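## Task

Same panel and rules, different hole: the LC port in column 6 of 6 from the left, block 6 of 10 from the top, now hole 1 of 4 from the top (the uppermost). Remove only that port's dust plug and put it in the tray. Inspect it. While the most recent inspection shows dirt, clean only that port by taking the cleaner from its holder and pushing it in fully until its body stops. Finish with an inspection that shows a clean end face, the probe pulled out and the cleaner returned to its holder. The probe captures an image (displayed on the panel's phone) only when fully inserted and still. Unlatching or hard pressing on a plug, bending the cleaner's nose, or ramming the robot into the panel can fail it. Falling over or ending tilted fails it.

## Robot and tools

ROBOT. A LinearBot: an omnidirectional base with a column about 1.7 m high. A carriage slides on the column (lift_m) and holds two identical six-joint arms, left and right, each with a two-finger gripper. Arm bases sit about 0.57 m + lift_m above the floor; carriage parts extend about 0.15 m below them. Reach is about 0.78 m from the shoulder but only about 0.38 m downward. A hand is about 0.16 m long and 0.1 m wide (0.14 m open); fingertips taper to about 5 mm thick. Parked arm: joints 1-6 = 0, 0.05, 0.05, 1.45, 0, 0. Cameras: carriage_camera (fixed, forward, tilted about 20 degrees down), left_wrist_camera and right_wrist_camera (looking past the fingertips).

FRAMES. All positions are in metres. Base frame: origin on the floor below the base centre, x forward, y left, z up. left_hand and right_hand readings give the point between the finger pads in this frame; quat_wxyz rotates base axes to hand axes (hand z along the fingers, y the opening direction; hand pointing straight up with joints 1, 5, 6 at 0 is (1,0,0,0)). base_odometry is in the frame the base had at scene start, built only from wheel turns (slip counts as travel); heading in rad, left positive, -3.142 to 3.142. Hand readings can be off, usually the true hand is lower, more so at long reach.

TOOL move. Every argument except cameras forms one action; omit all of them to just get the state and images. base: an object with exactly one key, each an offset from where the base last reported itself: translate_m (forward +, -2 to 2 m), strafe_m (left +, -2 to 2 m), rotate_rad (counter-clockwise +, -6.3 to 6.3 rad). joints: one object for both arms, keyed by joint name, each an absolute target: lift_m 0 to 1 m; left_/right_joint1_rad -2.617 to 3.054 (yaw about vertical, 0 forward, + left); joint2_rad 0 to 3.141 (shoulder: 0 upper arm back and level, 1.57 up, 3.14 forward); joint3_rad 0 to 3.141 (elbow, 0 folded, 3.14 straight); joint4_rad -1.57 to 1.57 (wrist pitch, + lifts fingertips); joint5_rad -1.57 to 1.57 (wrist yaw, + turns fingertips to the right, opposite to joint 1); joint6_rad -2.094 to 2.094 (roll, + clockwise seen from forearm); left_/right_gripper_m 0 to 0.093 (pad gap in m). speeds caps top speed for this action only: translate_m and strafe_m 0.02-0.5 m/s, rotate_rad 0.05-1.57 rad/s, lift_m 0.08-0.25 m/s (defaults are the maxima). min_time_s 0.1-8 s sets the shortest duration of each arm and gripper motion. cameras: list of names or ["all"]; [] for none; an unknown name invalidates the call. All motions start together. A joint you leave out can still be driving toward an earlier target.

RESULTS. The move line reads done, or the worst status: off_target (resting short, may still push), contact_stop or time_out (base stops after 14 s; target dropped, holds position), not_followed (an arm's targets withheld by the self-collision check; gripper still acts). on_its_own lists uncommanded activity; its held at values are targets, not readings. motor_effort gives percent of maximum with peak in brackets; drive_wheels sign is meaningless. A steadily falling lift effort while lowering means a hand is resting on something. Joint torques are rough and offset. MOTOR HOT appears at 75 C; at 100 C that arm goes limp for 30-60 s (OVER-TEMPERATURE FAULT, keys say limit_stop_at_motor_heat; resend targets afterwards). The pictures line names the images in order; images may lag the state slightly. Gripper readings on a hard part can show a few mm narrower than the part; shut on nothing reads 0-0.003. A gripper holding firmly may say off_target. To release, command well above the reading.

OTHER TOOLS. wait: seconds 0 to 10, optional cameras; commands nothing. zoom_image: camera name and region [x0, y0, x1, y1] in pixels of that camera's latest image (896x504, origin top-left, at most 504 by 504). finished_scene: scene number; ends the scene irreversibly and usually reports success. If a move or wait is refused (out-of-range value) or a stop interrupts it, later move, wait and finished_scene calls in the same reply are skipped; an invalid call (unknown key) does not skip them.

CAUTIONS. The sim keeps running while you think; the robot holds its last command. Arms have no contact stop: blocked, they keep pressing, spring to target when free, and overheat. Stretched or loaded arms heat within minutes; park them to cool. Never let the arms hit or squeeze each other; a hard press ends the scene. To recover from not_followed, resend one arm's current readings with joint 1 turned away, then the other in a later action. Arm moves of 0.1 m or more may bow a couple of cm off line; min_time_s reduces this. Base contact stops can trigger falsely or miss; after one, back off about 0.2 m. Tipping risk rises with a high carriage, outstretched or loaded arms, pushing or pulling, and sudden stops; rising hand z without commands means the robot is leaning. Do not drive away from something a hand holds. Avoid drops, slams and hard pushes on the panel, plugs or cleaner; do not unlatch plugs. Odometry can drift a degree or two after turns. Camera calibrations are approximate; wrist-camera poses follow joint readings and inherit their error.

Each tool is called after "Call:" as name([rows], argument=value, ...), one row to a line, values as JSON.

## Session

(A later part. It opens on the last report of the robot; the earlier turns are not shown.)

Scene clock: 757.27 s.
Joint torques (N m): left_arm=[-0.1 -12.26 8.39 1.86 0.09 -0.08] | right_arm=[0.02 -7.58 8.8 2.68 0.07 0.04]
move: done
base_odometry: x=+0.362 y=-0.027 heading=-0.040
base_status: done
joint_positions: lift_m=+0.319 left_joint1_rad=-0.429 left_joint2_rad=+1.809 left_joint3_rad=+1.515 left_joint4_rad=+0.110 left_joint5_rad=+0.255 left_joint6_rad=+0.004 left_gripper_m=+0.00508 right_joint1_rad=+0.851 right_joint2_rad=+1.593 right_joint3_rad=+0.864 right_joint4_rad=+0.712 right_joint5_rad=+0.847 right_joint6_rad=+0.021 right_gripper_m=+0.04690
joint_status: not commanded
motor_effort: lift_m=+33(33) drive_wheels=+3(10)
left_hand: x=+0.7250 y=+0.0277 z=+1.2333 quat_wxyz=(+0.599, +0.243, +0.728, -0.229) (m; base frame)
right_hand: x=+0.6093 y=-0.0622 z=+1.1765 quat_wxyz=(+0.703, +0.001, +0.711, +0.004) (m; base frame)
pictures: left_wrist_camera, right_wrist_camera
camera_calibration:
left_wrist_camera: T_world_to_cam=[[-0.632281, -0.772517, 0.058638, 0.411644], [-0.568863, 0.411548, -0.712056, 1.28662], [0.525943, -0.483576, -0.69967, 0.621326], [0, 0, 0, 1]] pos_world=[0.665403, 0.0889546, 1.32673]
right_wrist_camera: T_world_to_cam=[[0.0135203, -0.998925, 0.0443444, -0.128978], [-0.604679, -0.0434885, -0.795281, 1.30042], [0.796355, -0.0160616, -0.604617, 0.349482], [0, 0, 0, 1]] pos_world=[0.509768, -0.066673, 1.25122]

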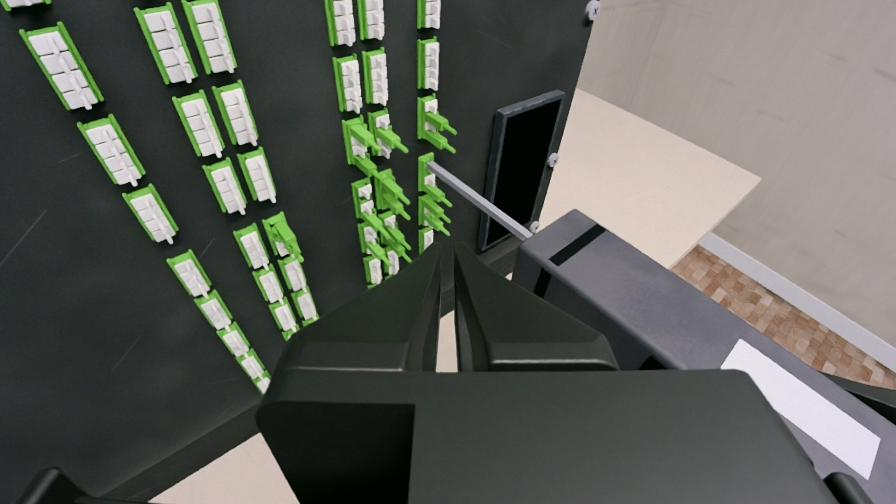

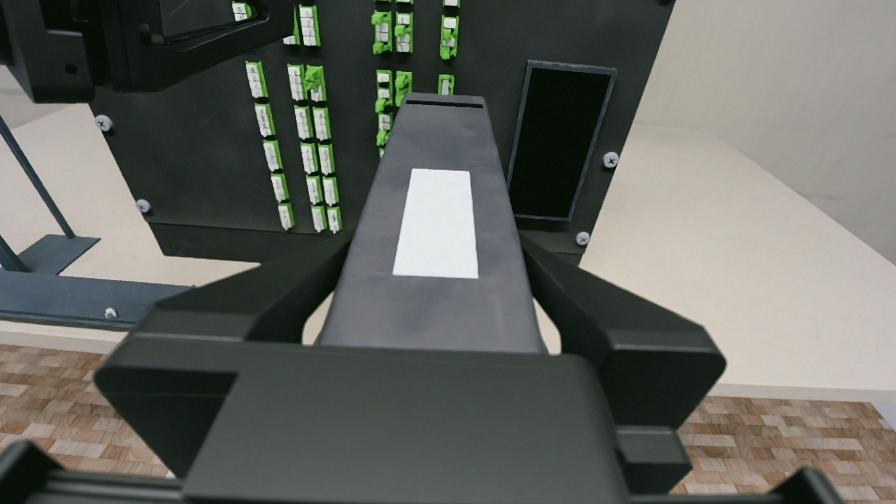

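Call:
move(joints={"right_joint5_rad":0.838}, cameras=["left_wrist_camera","right_wrist_camera"])

Call:
zoom_image(camera="right_wrist_camera", region=[430, 66, 460, 96])

Call:
zoom_image(camera="left_wrist_camera", region=[395, 140, 445, 190])

Scene clock: 762.43 s.
Joint torques (N m): left_arm=[0.1 -12.41 8.51 1.86 0.15 -0.09] | right_arm=[-0.01 -7.62 8.83 2.68 -0.08 0.04]
move: done
base_odometry: x=+0.362 y=-0.027 heading=-0.040
base_status: not commanded
joint_positions: lift_m=+0.319 left_joint1_rad=-0.429 left_joint2_rad=+1.809 left_joint3_rad=+1.515 left_joint4_rad=+0.110 left_joint5_rad=+0.255 left_joint6_rad=+0.004 left_gripper_m=+0.00508 right_joint1_rad=+0.851 right_joint2_rad=+1.593 right_joint3_rad=+0.864 right_joint4_rad=+0.712 right_joint5_rad=+0.846 right_joint6_rad=+0.021 right_gripper_m=+0.04690
joint_status: all done
motor_effort: lift_m=+33(33) drive_wheels=+3(3)
left_hand: x=+0.7250 y=+0.0277 z=+1.2333 quat_wxyz=(+0.599, +0.243, +0.728, -0.229) (m; base frame)
right_hand: x=+0.6093 y=-0.0620 z=+1.1764 quat_wxyz=(+0.703, +0.001, +0.711, +0.004) (m; base frame)
pictures: left_wrist_camera, right_wrist_camera
camera_calibration:
left_wrist_camera: T_world_to_cam=[[-0.632281, -0.772517, 0.058638, 0.411644], [-0.568863, 0.411548, -0.712056, 1.28662], [0.525943, -0.483576, -0.69967, 0.621326], [0, 0, 0, 1]] pos_world=[0.665403, 0.0889546, 1.32673]
right_wrist_camera: T_world_to_cam=[[0.0145992, -0.998913, 0.0442755, -0.129342], [-0.604641, -0.0440865, -0.795277, 1.30036], [0.796365, -0.0151603, -0.604627, 0.349549], [0, 0, 0, 1]] pos_world=[0.509771, -0.0665738, 1.25122]

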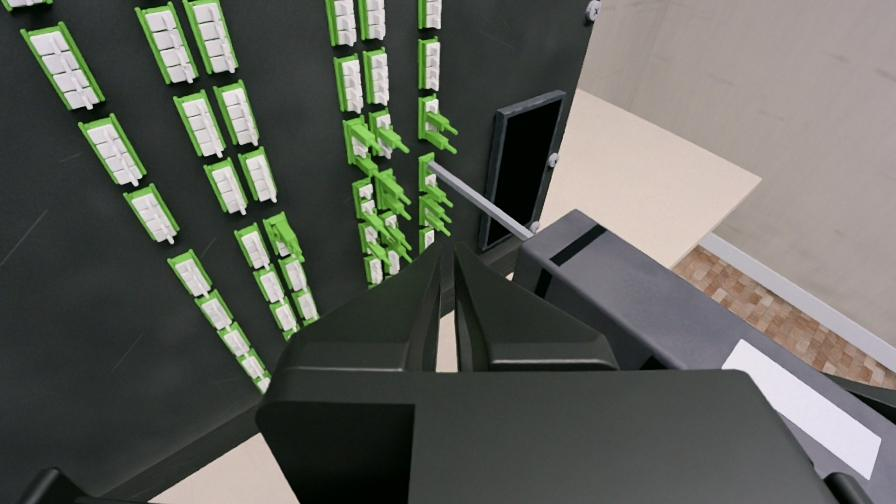

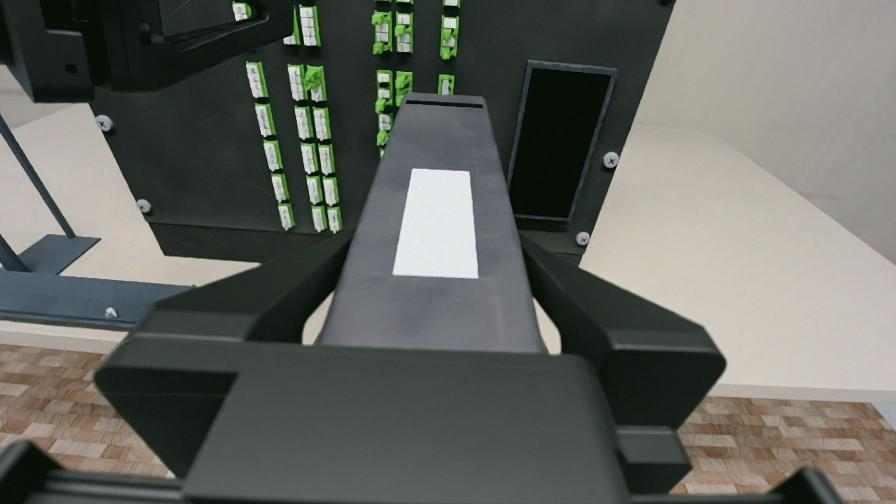

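Scaled by 16.800 from the camera's 896x504 image, which has a finer 1280x720 frame.

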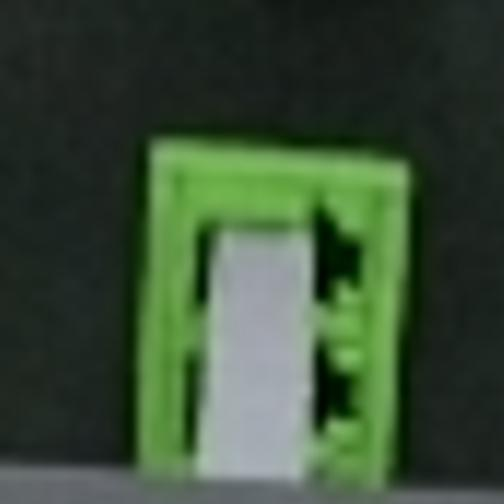

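Scaled by 10.080 from the camera's 896x504 image, which has a finer 1280x720 frame.

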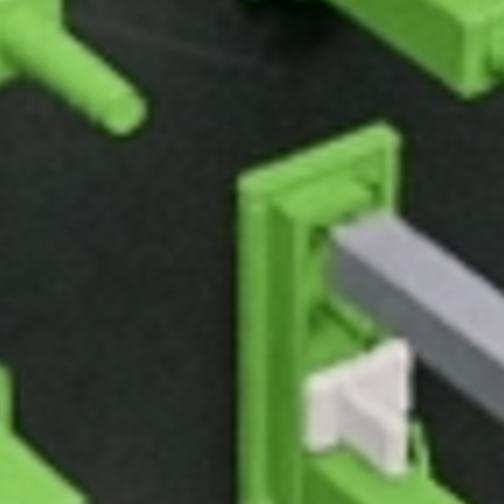

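Call:
move(base={"translate_m":0.003}, speeds={"translate_m":0.02}, cameras=["left_wrist_camera","right_wrist_camera"])

Call:
zoom_image(camera="right_wrist_camera", region=[430, 66, 460, 96])

Call:
zoom_image(camera="left_wrist_camera", region=[395, 140, 445, 190])

Scene clock: 766.93 s.
Joint torques (N m): left_arm=[-0.36 -12.34 8.49 1.86 0.12 -0.11] | right_arm=[0.02 -7.62 8.81 2.68 -0.05 0.04]
move: done
base_odometry: x=+0.365 y=-0.027 heading=-0.040
base_status: done
joint_positions: lift_m=+0.319 left_joint1_rad=-0.429 left_joint2_rad=+1.809 left_joint3_rad=+1.515 left_joint4_rad=+0.110 left_joint5_rad=+0.255 left_joint6_rad=+0.004 left_gripper_m=+0.00508 right_joint1_rad=+0.851 right_joint2_rad=+1.593 right_joint3_rad=+0.864 right_joint4_rad=+0.712 right_joint5_rad=+0.842 right_joint6_rad=+0.021 right_gripper_m=+0.04690
joint_status: not commanded
motor_effort: lift_m=+33(33) drive_wheels=+1(9)
left_hand: x=+0.7250 y=+0.0277 z=+1.2333 quat_wxyz=(+0.599, +0.243, +0.728, -0.229) (m; base frame)
right_hand: x=+0.6093 y=-0.0613 z=+1.1764 quat_wxyz=(+0.703, -0.001, +0.711, +0.006) (m; base frame)
pictures: left_wrist_camera, right_wrist_camera
camera_calibration:
left_wrist_camera: T_world_to_cam=[[-0.632281, -0.772517, 0.058638, 0.411644], [-0.568863, 0.411548, -0.712056, 1.28662], [0.525943, -0.483576, -0.69967, 0.621326], [0, 0, 0, 1]] pos_world=[0.665403, 0.0889546, 1.32673]
right_wrist_camera: T_world_to_cam=[[0.018874, -0.998841, 0.044278, -0.131224], [-0.604434, -0.0466758, -0.795287, 1.30012], [0.796432, -0.0117529, -0.604614, 0.349718], [0, 0, 0, 1]] pos_world=[0.509785, -0.0662778, 1.25122]

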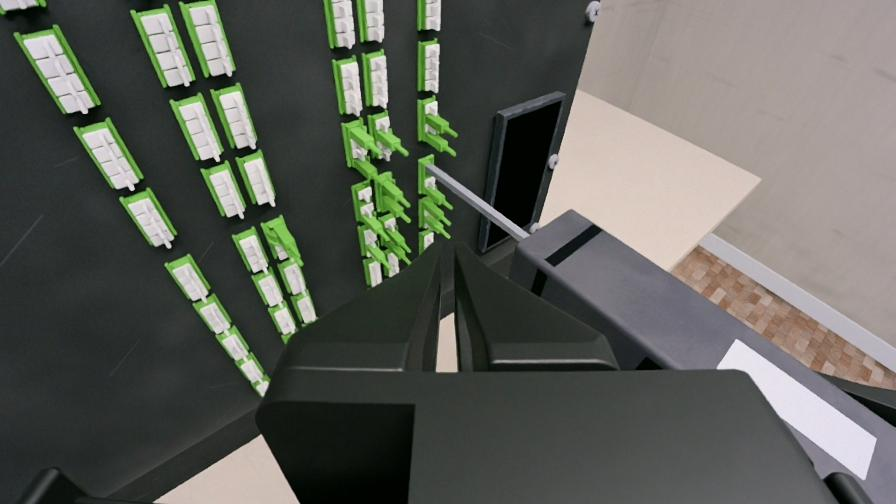

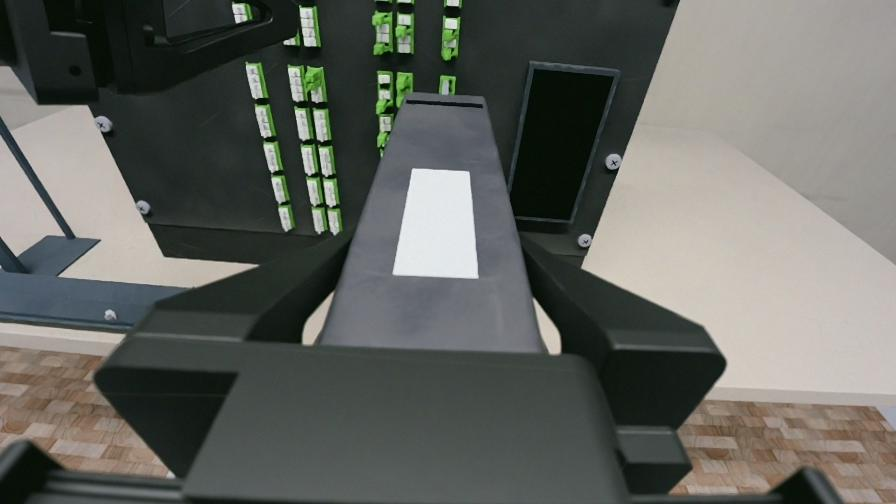

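Scaled by 16.800 from the camera's 896x504 image, which has a finer 1280x720 frame.

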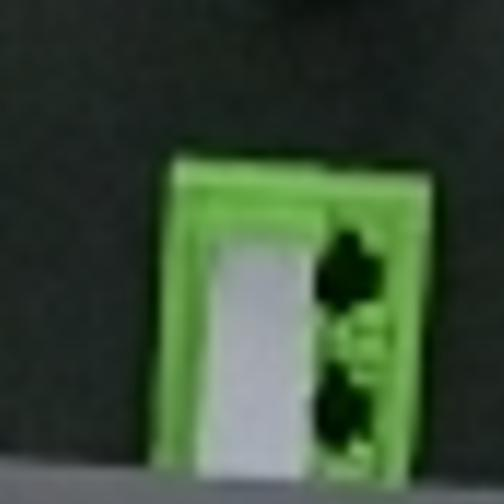

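Scaled by 10.080 from the camera's 896x504 image, which has a finer 1280x720 frame.

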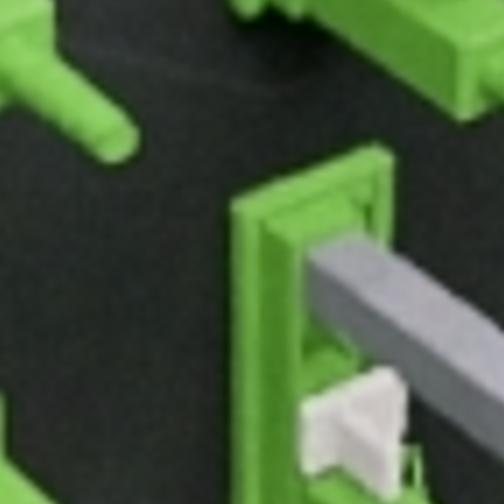

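Call:
move(base={"translate_m":0.003}, speeds={"translate_m":0.02}, cameras=["left_wrist_camera","right_wrist_camera"])

Call:
zoom_image(camera="right_wrist_camera", region=[430, 66, 460, 96])

Call:
zoom_image(camera="left_wrist_camera", region=[395, 140, 445, 190])

Scene clock: 774.53 s.
Joint torques (N m): left_arm=[-0.05 -12.29 8.54 1.89 0.11 -0.06] | right_arm=[0.03 -7.65 8.79 2.69 -0.04 0.04]
move: done
base_odometry: x=+0.368 y=-0.027 heading=-0.040
base_status: done
joint_positions: lift_m=+0.319 left_joint1_rad=-0.429 left_joint2_rad=+1.808 left_joint3_rad=+1.515 left_joint4_rad=+0.110 left_joint5_rad=+0.255 left_joint6_rad=+0.004 left_gripper_m=+0.00508 right_joint1_rad=+0.850 right_joint2_rad=+1.593 right_joint3_rad=+0.864 right_joint4_rad=+0.712 right_joint5_rad=+0.842 right_joint6_rad=+0.021 right_gripper_m=+0.04690
joint_status: not commanded
motor_effort: lift_m=+33(33) drive_wheels=-2(6)
left_hand: x=+0.7250 y=+0.0277 z=+1.2335 quat_wxyz=(+0.599, +0.243, +0.727, -0.229) (m; base frame)
right_hand: x=+0.6096 y=-0.0618 z=+1.1764 quat_wxyz=(+0.703, +0.000, +0.711, +0.005) (m; base frame)
pictures: left_wrist_camera, right_wrist_camera
camera_calibration:
left_wrist_camera: T_world_to_cam=[[-0.632258, -0.772537, 0.0586231, 0.411581], [-0.568676, 0.411361, -0.712313, 1.28687], [0.526173, -0.483703, -0.699409, 0.620961], [0, 0, 0, 1]] pos_world=[0.665303, 0.088955, 1.32683]
right_wrist_camera: T_world_to_cam=[[0.0173155, -0.998872, 0.0442103, -0.13065], [-0.604541, -0.0456783, -0.795263, 1.30037], [0.796386, -0.0129566, -0.604651, 0.349468], [0, 0, 0, 1]] pos_world=[0.51008, -0.0665762, 1.25122]

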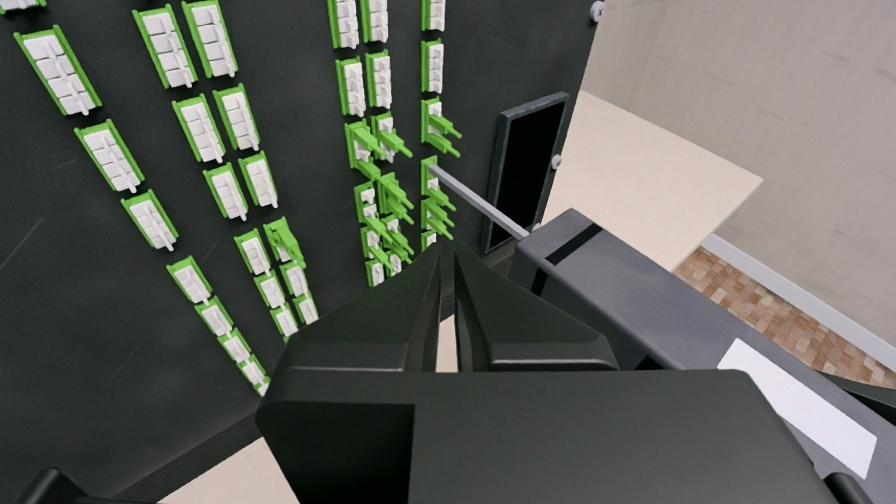

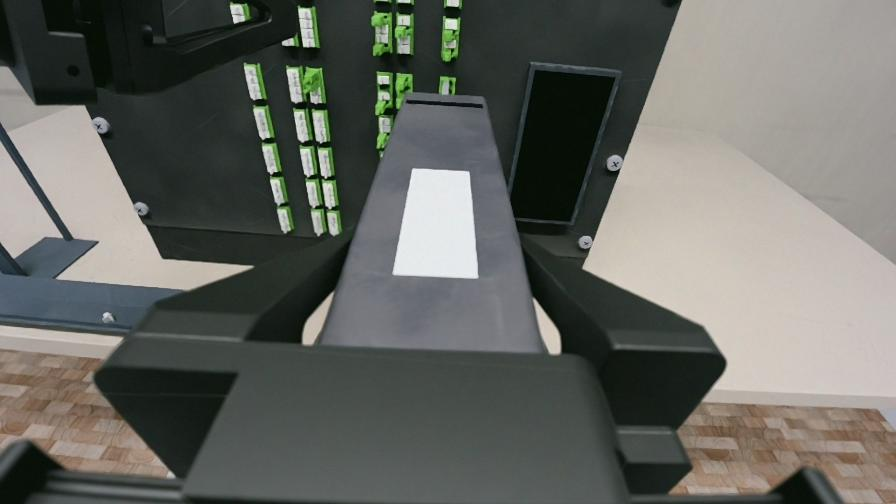

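Scaled by 16.800 from the camera's 896x504 image, which has a finer 1280x720 frame.

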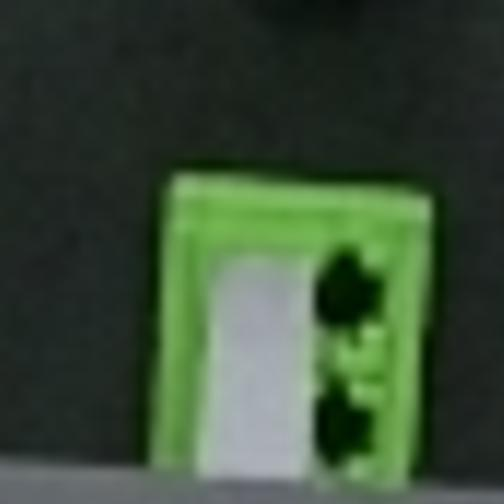

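Scaled by 10.080 from the camera's 896x504 image, which has a finer 1280x720 frame.

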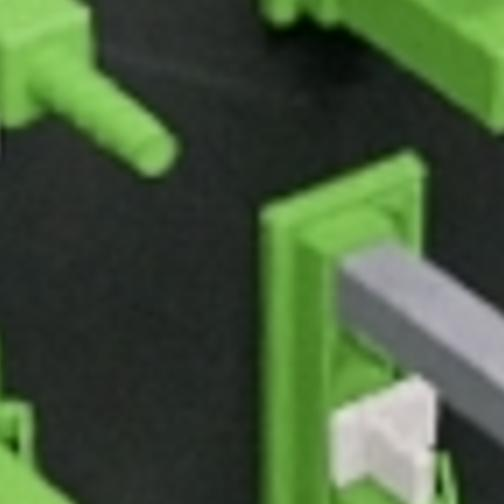

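Call:
move(base={"translate_m":0.003}, speeds={"translate_m":0.02}, cameras=["left_wrist_camera","right_wrist_camera"])

Call:
move(base={"translate_m":0.003}, speeds={"translate_m":0.02}, cameras=["left_wrist_camera","right_wrist_camera"])

Call:
zoom_image(camera="right_wrist_camera", region=[430, 66, 460, 96])

Call:
zoom_image(camera="left_wrist_camera", region=[395, 140, 445, 190])

Scene clock: 779.10 s.
Joint torques (N m): left_arm=[-0.05 -12.27 8.42 1.85 0.1 -0.07] | right_arm=[-0.21 -7.64 8.77 2.68 -0.12 0.04]
move: done
base_odometry: x=+0.371 y=-0.027 heading=-0.039
base_status: done
joint_positions: lift_m=+0.319 left_joint1_rad=-0.429 left_joint2_rad=+1.808 left_joint3_rad=+1.515 left_joint4_rad=+0.110 left_joint5_rad=+0.255 left_joint6_rad=+0.004 left_gripper_m=+0.00508 right_joint1_rad=+0.853 right_joint2_rad=+1.593 right_joint3_rad=+0.864 right_joint4_rad=+0.712 right_joint5_rad=+0.851 right_joint6_rad=+0.021 right_gripper_m=+0.04690
joint_status: not commanded
motor_effort: lift_m=+33(33) drive_wheels=-2(8)
left_hand: x=+0.7250 y=+0.0277 z=+1.2335 quat_wxyz=(+0.599, +0.243, +0.727, -0.229) (m; base frame)
right_hand: x=+0.6088 y=-0.0621 z=+1.1765 quat_wxyz=(+0.703, +0.002, +0.711, +0.003) (m; base frame)
pictures: left_wrist_camera, right_wrist_camera
camera_calibration:
left_wrist_camera: T_world_to_cam=[[-0.632258, -0.772537, 0.0586231, 0.411581], [-0.568676, 0.411361, -0.712313, 1.28687], [0.526173, -0.483703, -0.699409, 0.620961], [0, 0, 0, 1]] pos_world=[0.665303, 0.088955, 1.32683]
right_wrist_camera: T_world_to_cam=[[0.0115163, -0.998949, 0.044362, -0.127673], [-0.604682, -0.0422912, -0.795344, 1.30028], [0.796384, -0.0176655, -0.604533, 0.349665], [0, 0, 0, 1]] pos_world=[0.509261, -0.0663712, 1.25122]

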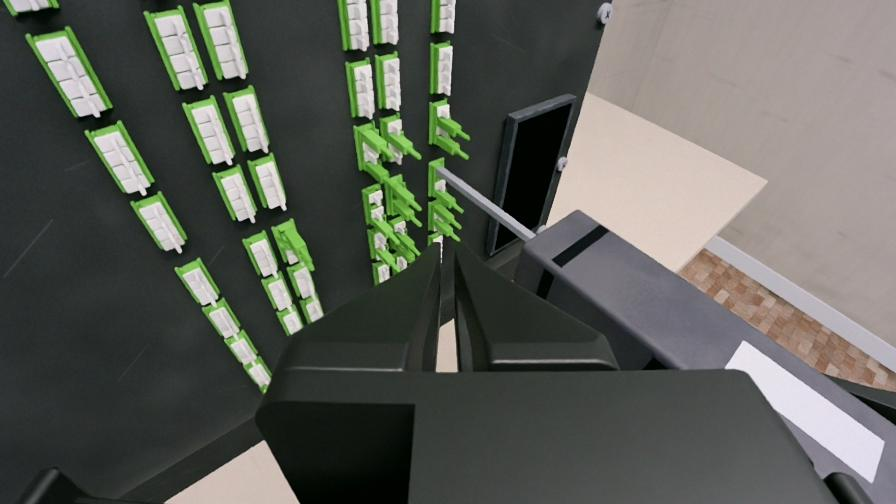

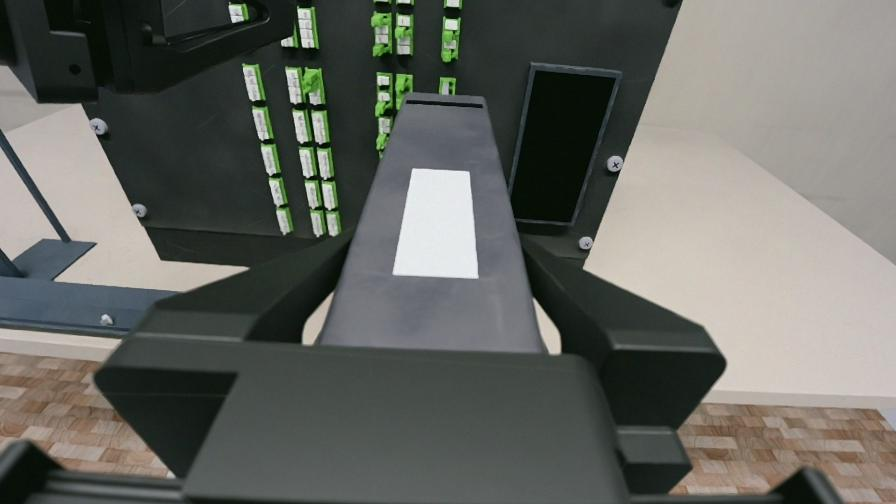

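Scene clock: 779.70 s.
Joint torques (N m): left_arm=[0.02 -12.07 8.35 1.89 0.13 -0.05] | right_arm=[-0.46 -7.61 8.81 2.67 -0.22 0.04]
move: done
base_odometry: x=+0.374 y=-0.027 heading=-0.039
base_status: done
joint_positions: lift_m=+0.319 left_joint1_rad=-0.429 left_joint2_rad=+1.808 left_joint3_rad=+1.515 left_joint4_rad=+0.110 left_joint5_rad=+0.255 left_joint6_rad=+0.004 left_gripper_m=+0.00508 right_joint1_rad=+0.857 right_joint2_rad=+1.593 right_joint3_rad=+0.864 right_joint4_rad=+0.712 right_joint5_rad=+0.860 right_joint6_rad=+0.021 right_gripper_m=+0.04690
joint_status: not commanded
motor_effort: lift_m=+33(33) drive_wheels=+3(10)
left_hand: x=+0.7250 y=+0.0277 z=+1.2334 quat_wxyz=(+0.599, +0.243, +0.728, -0.229) (m; base frame)
right_hand: x=+0.6080 y=-0.0623 z=+1.1765 quat_wxyz=(+0.703, +0.004, +0.711, +0.001) (m; base frame)
pictures: left_wrist_camera, right_wrist_camera
camera_calibration:
left_wrist_camera: T_world_to_cam=[[-0.632281, -0.772517, 0.058638, 0.411575], [-0.568863, 0.411548, -0.712056, 1.28663], [0.525943, -0.483576, -0.69967, 0.621449], [0, 0, 0, 1]] pos_world=[0.665303, 0.0889546, 1.32683]
right_wrist_camera: T_world_to_cam=[[0.00621922, -0.998989, 0.0445124, -0.124857], [-0.604776, -0.0392074, -0.79543, 1.30016], [0.796371, -0.0219731, -0.604409, 0.349887], [0, 0, 0, 1]] pos_world=[0.508444, -0.0660665, 1.25122]

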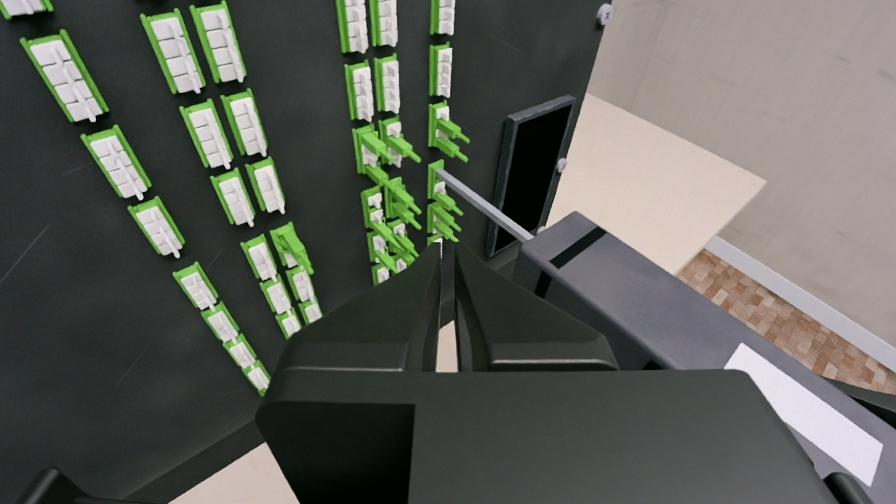

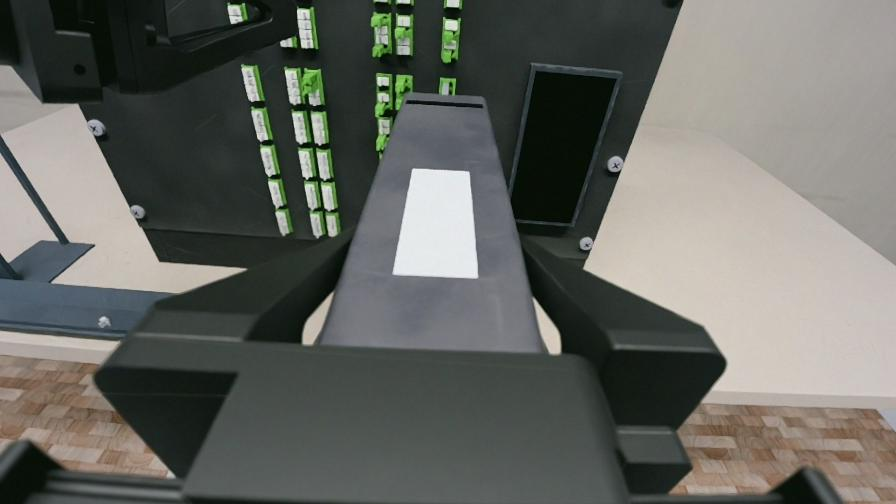

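Scaled by 16.800 from the camera's 896x504 image, which has a finer 1280x720 frame.

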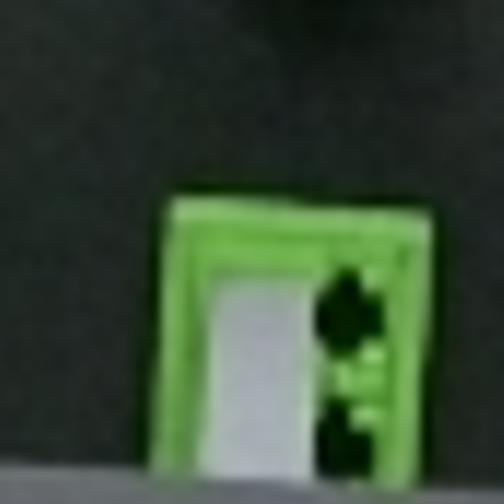

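Scaled by 10.080 from the camera's 896x504 image, which has a finer 1280x720 frame.

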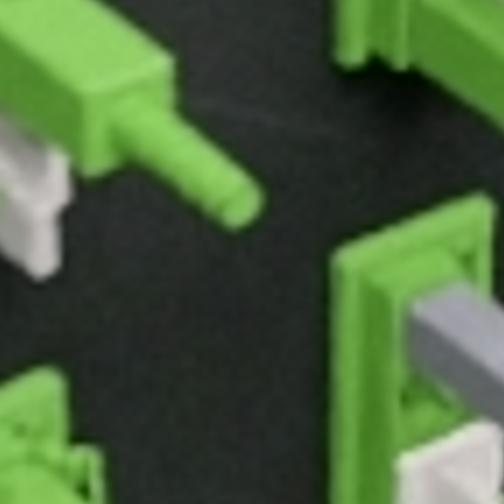

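Call:
move(joints={"lift_m":0.3177,"right_joint1_rad":0.828,"right_joint5_rad":0.80}, cameras=[])

Call:
move(joints={"lift_m":0.3207}, cameras=[])

Call:
move(joints={"lift_m":0.3192}, cameras=["right_wrist_camera"])

Scene clock: 783.67 s.
Joint torques (N m): left_arm=[-0.09 -12.27 8.57 1.91 0.08 -0.09] | right_arm=[-2.1 -7.57 8.85 2.65 -0.56 0.04]
move: off_target
base_odometry: x=+0.374 y=-0.027 heading=-0.039
base_status: not commanded
joint_positions: lift_m=+0.318 left_joint1_rad=-0.429 left_joint2_rad=+1.808 left_joint3_rad=+1.515 left_joint4_rad=+0.109 left_joint5_rad=+0.255 left_joint6_rad=+0.004 left_gripper_m=+0.00508 right_joint1_rad=+0.854 right_joint2_rad=+1.593 right_joint3_rad=+0.864 right_joint4_rad=+0.714 right_joint5_rad=+0.855 right_joint6_rad=+0.021 right_gripper_m=+0.04690
joint_status: right_joint1_rad off_target (ended at +0.854, target +0.828); right_joint5_rad off_target (ended at +0.855, target +0.800); the others done
motor_effort: lift_m=+33(34) drive_wheels=+4(4)
left_hand: x=+0.7249 y=+0.0277 z=+1.2318 quat_wxyz=(+0.599, +0.243, +0.728, -0.229) (m; base frame)
right_hand: x=+0.6086 y=-0.0625 z=+1.1754 quat_wxyz=(+0.703, +0.003, +0.711, +0.003) (m; base frame)
pictures: none
No camera images: "cameras" was empty.

Scene clock: 784.07 s.
Joint torques (N m): left_arm=[0.01 -12.18 8.61 1.86 0.08 -0.1] | right_arm=[-2.03 -7.65 8.81 2.7 -0.55 0.04]
move: done
base_odometry: x=+0.374 y=-0.027 heading=-0.039
base_status: not commanded
joint_positions: lift_m=+0.321 left_joint1_rad=-0.429 left_joint2_rad=+1.807 left_joint3_rad=+1.516 left_joint4_rad=+0.110 left_joint5_rad=+0.255 left_joint6_rad=+0.004 left_gripper_m=+0.00508 right_joint1_rad=+0.854 right_joint2_rad=+1.593 right_joint3_rad=+0.864 right_joint4_rad=+0.709 right_joint5_rad=+0.854 right_joint6_rad=+0.021 right_gripper_m=+0.04690
joint_status: all done
motor_effort: lift_m=+34(41) drive_wheels=+4(4)
left_hand: x=+0.7249 y=+0.0278 z=+1.2364 quat_wxyz=(+0.601, +0.243, +0.726, -0.229) (m; base frame)
right_hand: x=+0.6087 y=-0.0625 z=+1.1774 quat_wxyz=(+0.702, +0.002, +0.712, +0.002) (m; base frame)
pictures: none
No camera images: "cameras" was empty.

Scene clock: 784.43 s.
Joint torques (N m): left_arm=[-0.02 -12.21 8.34 1.87 0.12 -0.05] | right_arm=[-2.03 -7.62 8.84 2.69 -0.55 0.04]
move: done
base_odometry: x=+0.374 y=-0.027 heading=-0.039
base_status: not commanded
joint_positions: lift_m=+0.319 left_joint1_rad=-0.429 left_joint2_rad=+1.807 left_joint3_rad=+1.516 left_joint4_rad=+0.110 left_joint5_rad=+0.255 left_joint6_rad=+0.004 left_gripper_m=+0.00508 right_joint1_rad=+0.854 right_joint2_rad=+1.593 right_joint3_rad=+0.864 right_joint4_rad=+0.710 right_joint5_rad=+0.854 right_joint6_rad=+0.021 right_gripper_m=+0.04690
joint_status: all done
motor_effort: lift_m=+33(34) drive_wheels=+4(4)
left_hand: x=+0.7248 y=+0.0278 z=+1.2349 quat_wxyz=(+0.600, +0.243, +0.727, -0.229) (m; base frame)
right_hand: x=+0.6087 y=-0.0625 z=+1.1762 quat_wxyz=(+0.703, +0.002, +0.712, +0.002) (m; base frame)
pictures: right_wrist_camera
camera_calibration:
right_wrist_camera: T_world_to_cam=[[0.00897776, -0.99892, 0.0455768, -0.12799], [-0.605575, -0.0417014, -0.794695, 1.2998], [0.795738, -0.0204656, -0.605295, 0.35065], [0, 0, 0, 1]] pos_world=[0.50925, -0.0664719, 1.25103]

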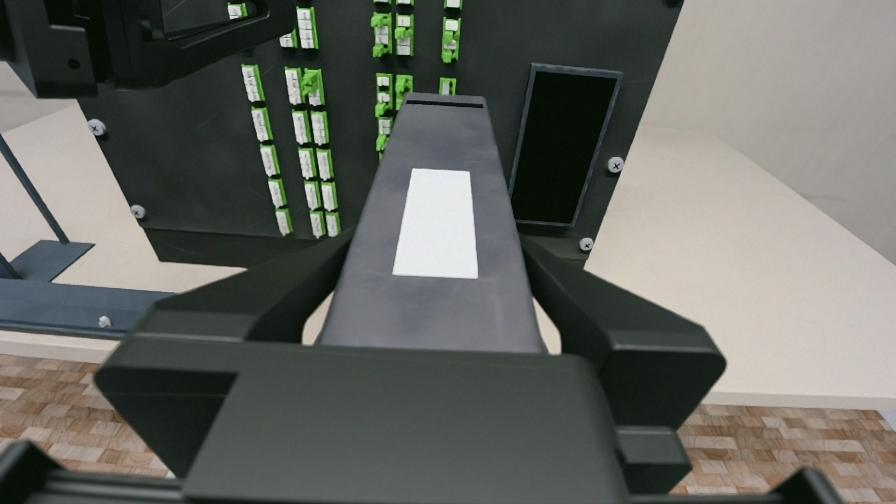

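Call:
move(base={"strafe_m":-0.0015}, cameras=[])

Call:
move(base={"translate_m":0.003}, joints={"lift_m":0.3185}, speeds={"translate_m":0.02}, cameras=["right_wrist_camera"])

Scene clock: 788.57 s.
Joint torques (N m): left_arm=[0.02 -12.08 8.42 1.85 0.1 -0.08] | right_arm=[-2.1 -7.66 8.81 2.7 -0.53 0.04]
move: done
base_odometry: x=+0.374 y=-0.028 heading=-0.038
base_status: done
joint_positions: lift_m=+0.319 left_joint1_rad=-0.430 left_joint2_rad=+1.807 left_joint3_rad=+1.516 left_joint4_rad=+0.110 left_joint5_rad=+0.255 left_joint6_rad=+0.004 left_gripper_m=+0.00508 right_joint1_rad=+0.854 right_joint2_rad=+1.593 right_joint3_rad=+0.864 right_joint4_rad=+0.710 right_joint5_rad=+0.851 right_joint6_rad=+0.021 right_gripper_m=+0.04690
joint_status: not commanded
motor_effort: lift_m=+33(33) drive_wheels=+3(7)
left_hand: x=+0.7244 y=+0.0270 z=+1.2349 quat_wxyz=(+0.600, +0.244, +0.726, -0.230) (m; base frame)
right_hand: x=+0.6087 y=-0.0621 z=+1.1762 quat_wxyz=(+0.703, +0.001, +0.712, +0.003) (m; base frame)
pictures: none
No camera images: "cameras" was empty.

Scene clock: 789.10 s.
Joint torques (N m): left_arm=[0.06 -12.16 8.27 1.82 0.08 -0.08] | right_arm=[-2.35 -7.54 8.83 2.68 -0.62 0.04]
move: done
base_odometry: x=+0.377 y=-0.028 heading=-0.038
base_status: done
joint_positions: lift_m=+0.319 left_joint1_rad=-0.430 left_joint2_rad=+1.807 left_joint3_rad=+1.516 left_joint4_rad=+0.110 left_joint5_rad=+0.255 left_joint6_rad=+0.004 left_gripper_m=+0.00508 right_joint1_rad=+0.858 right_joint2_rad=+1.593 right_joint3_rad=+0.864 right_joint4_rad=+0.711 right_joint5_rad=+0.860 right_joint6_rad=+0.021 right_gripper_m=+0.04690
joint_status: all done
motor_effort: lift_m=+33(34) drive_wheels=+4(11)
left_hand: x=+0.7244 y=+0.0270 z=+1.2342 quat_wxyz=(+0.600, +0.244, +0.726, -0.230) (m; base frame)
right_hand: x=+0.6076 y=-0.0619 z=+1.1759 quat_wxyz=(+0.703, +0.003, +0.711, +0.002) (m; base frame)
pictures: right_wrist_camera
camera_calibration:
right_wrist_camera: T_world_to_cam=[[0.00699869, -0.998983, 0.0445453, -0.124865], [-0.604756, -0.0397052, -0.795421, 1.29935], [0.79638, -0.0213721, -0.604418, 0.349976], [0, 0, 0, 1]] pos_world=[0.507947, -0.0656674, 1.25062]

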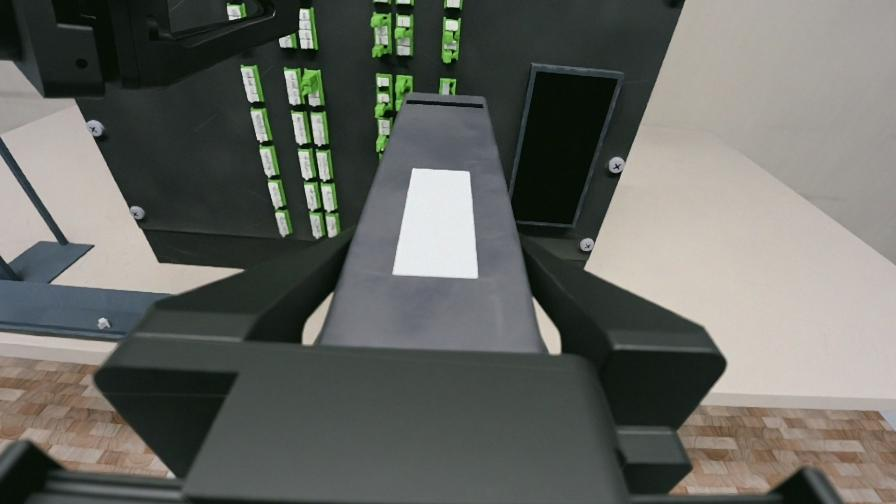

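Call:
move(base={"strafe_m":-0.002}, cameras=[])

Call:
move(joints={"lift_m":0.3205}, cameras=[])

Call:
move(joints={"lift_m":0.3175}, cameras=[])

Call:
move(joints={"lift_m":0.3192})

Call:
zoom_image(camera="right_wrist_camera", region=[430, 66, 460, 96])

Scene clock: 794.10 s.
Joint torques (N m): left_arm=[0.13 -12.14 8.57 1.84 0.06 -0.07] | right_arm=[-2.44 -7.54 8.87 2.68 -0.59 0.04]
move: done
base_odometry: x=+0.377 y=-0.030 heading=-0.038
base_status: done
joint_positions: lift_m=+0.319 left_joint1_rad=-0.431 left_joint2_rad=+1.807 left_joint3_rad=+1.516 left_joint4_rad=+0.110 left_joint5_rad=+0.256 left_joint6_rad=+0.004 left_gripper_m=+0.00508 right_joint1_rad=+0.858 right_joint2_rad=+1.593 right_joint3_rad=+0.864 right_joint4_rad=+0.711 right_joint5_rad=+0.857 right_joint6_rad=+0.021 right_gripper_m=+0.04690
joint_status: not commanded
motor_effort: lift_m=+33(33) drive_wheels=+3(6)
left_hand: x=+0.7241 y=+0.0265 z=+1.2342 quat_wxyz=(+0.600, +0.244, +0.726, -0.230) (m; base frame)
right_hand: x=+0.6076 y=-0.0614 z=+1.1759 quat_wxyz=(+0.703, +0.002, +0.711, +0.003) (m; base frame)
pictures: none
No camera images: "cameras" was empty.

Scene clock: 794.47 s.
Joint torques (N m): left_arm=[0.18 -12 8.47 1.81 0.05 -0.07] | right_arm=[-2.41 -7.58 8.81 2.71 -0.58 0]
move: done
base_odometry: x=+0.377 y=-0.030 heading=-0.038
base_status: not commanded
joint_positions: lift_m=+0.320 left_joint1_rad=-0.431 left_joint2_rad=+1.807 left_joint3_rad=+1.516 left_joint4_rad=+0.110 left_joint5_rad=+0.256 left_joint6_rad=+0.004 left_gripper_m=+0.00508 right_joint1_rad=+0.858 right_joint2_rad=+1.593 right_joint3_rad=+0.864 right_joint4_rad=+0.709 right_joint5_rad=+0.857 right_joint6_rad=+0.024 right_gripper_m=+0.04690
joint_status: all done
motor_effort: lift_m=+35(36) drive_wheels=+3(4)
left_hand: x=+0.7241 y=+0.0266 z=+1.2363 quat_wxyz=(+0.600, +0.244, +0.726, -0.230) (m; base frame)
right_hand: x=+0.6076 y=-0.0613 z=+1.1772 quat_wxyz=(+0.702, +0.003, +0.712, +0.003) (m; base frame)
pictures: none
No camera images: "cameras" was empty.

Scene clock: 794.87 s.
Joint torques (N m): left_arm=[0.14 -12.05 8.51 1.94 0.11 -0.05] | right_arm=[-2.48 -7.54 8.81 2.65 -0.55 0]
move: done
base_odometry: x=+0.377 y=-0.030 heading=-0.038
base_status: not commanded
joint_positions: lift_m=+0.317 left_joint1_rad=-0.431 left_joint2_rad=+1.807 left_joint3_rad=+1.516 left_joint4_rad=+0.108 left_joint5_rad=+0.256 left_joint6_rad=+0.004 left_gripper_m=+0.00508 right_joint1_rad=+0.858 right_joint2_rad=+1.593 right_joint3_rad=+0.864 right_joint4_rad=+0.714 right_joint5_rad=+0.857 right_joint6_rad=+0.024 right_gripper_m=+0.04690
joint_status: all done
motor_effort: lift_m=+34(34) drive_wheels=+4(4)
left_hand: x=+0.7240 y=+0.0266 z=+1.2329 quat_wxyz=(+0.599, +0.244, +0.727, -0.230) (m; base frame)
right_hand: x=+0.6076 y=-0.0613 z=+1.1752 quat_wxyz=(+0.703, +0.004, +0.711, +0.005) (m; base frame)
pictures: none
No camera images: "cameras" was empty.

Scene clock: 795.23 s.
Joint torques (N m): left_arm=[0.21 -12.07 8.1 1.91 0.1 -0.06] | right_arm=[-2.51 -7.57 8.81 2.67 -0.58 0]
move: done
base_odometry: x=+0.377 y=-0.030 heading=-0.038
base_status: not commanded
joint_positions: lift_m=+0.319 left_joint1_rad=-0.431 left_joint2_rad=+1.807 left_joint3_rad=+1.516 left_joint4_rad=+0.109 left_joint5_rad=+0.256 left_joint6_rad=+0.004 left_gripper_m=+0.00508 right_joint1_rad=+0.858 right_joint2_rad=+1.593 right_joint3_rad=+0.864 right_joint4_rad=+0.712 right_joint5_rad=+0.857 right_joint6_rad=+0.024 right_gripper_m=+0.04690
joint_status: all done
motor_effort: lift_m=+35(35) drive_wheels=+4(4)
left_hand: x=+0.7240 y=+0.0266 z=+1.2348 quat_wxyz=(+0.600, +0.244, +0.726, -0.230) (m; base frame)
right_hand: x=+0.6076 y=-0.0613 z=+1.1766 quat_wxyz=(+0.703, +0.003, +0.711, +0.004) (m; base frame)
pictures: carriage_camera, left_wrist_camera, right_wrist_camera
camera_calibration:
carriage_camera: T_world_to_cam=[[0.0471794, -0.998877, 0.00432653, -0.0146613], [-0.351189, -0.020642, -0.936077, 1.30278], [0.935115, 0.0426441, -0.351769, 0.332609], [0, 0, 0, 1]] pos_world=[0.147185, -0.00193668, 1.33657]
left_wrist_camera: T_world_to_cam=[[-0.634743, -0.770532, 0.0581503, 0.41237], [-0.565943, 0.41233, -0.713928, 1.28767], [0.526127, -0.486071, -0.697801, 0.619962], [0, 0, 0, 1]] pos_world=[0.664316, 0.0881461, 1.32793]
right_wrist_camera: T_world_to_cam=[[0.0103778, -0.999128, 0.0404382, -0.121571], [-0.604266, -0.0384874, -0.795852, 1.30019], [0.796715, -0.0161762, -0.604139, 0.350141], [0, 0, 0, 1]] pos_world=[0.507959, -0.0657599, 1.25121]

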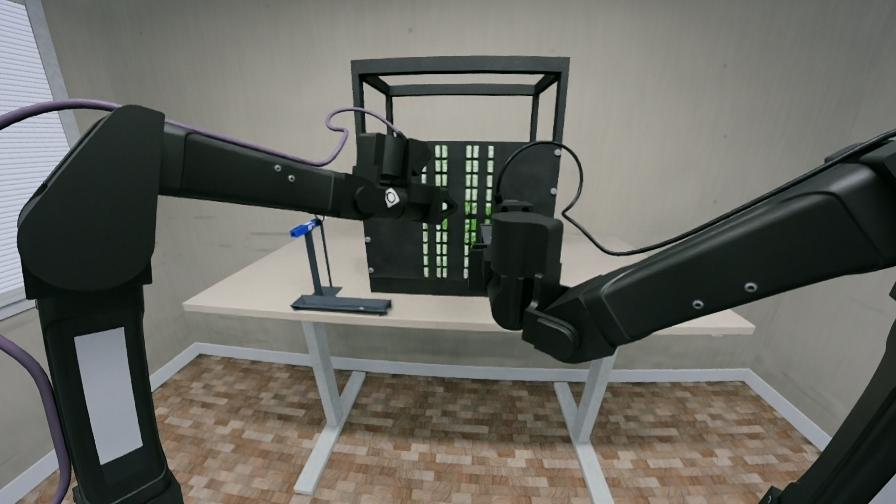

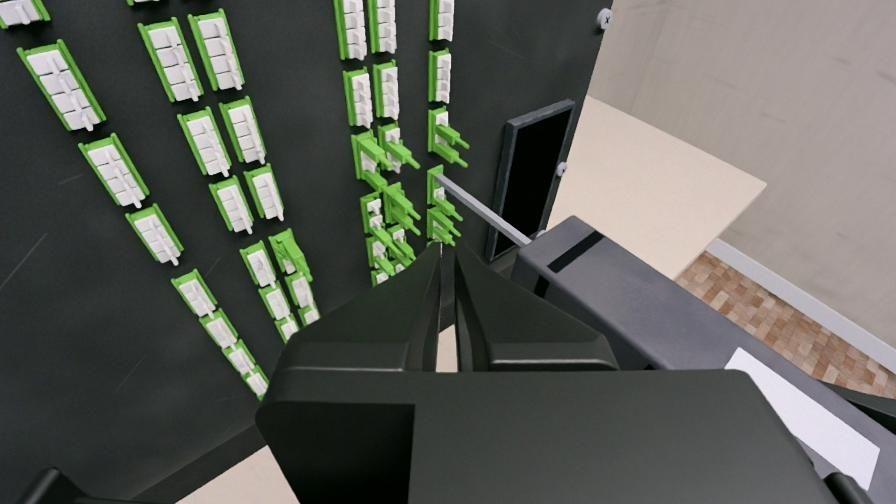

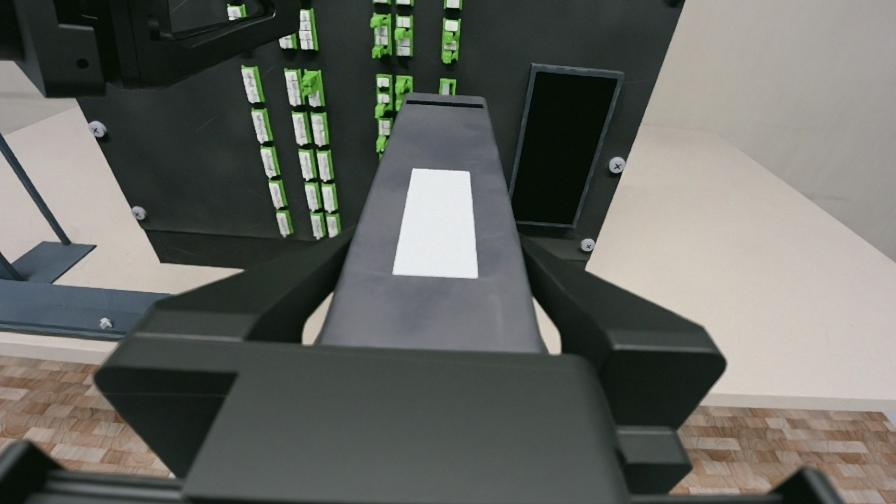

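Scaled by 16.800 from the camera's 896x504 image, which has a finer 1280x720 frame.

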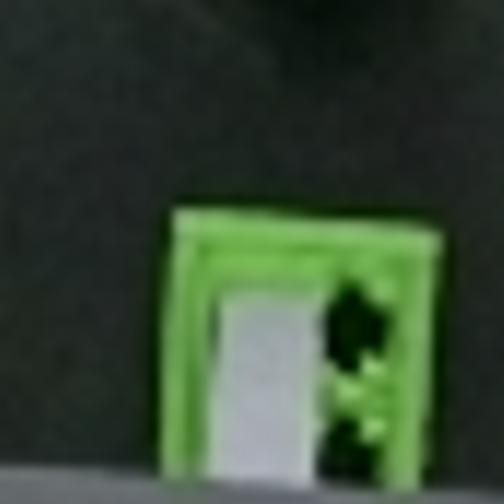

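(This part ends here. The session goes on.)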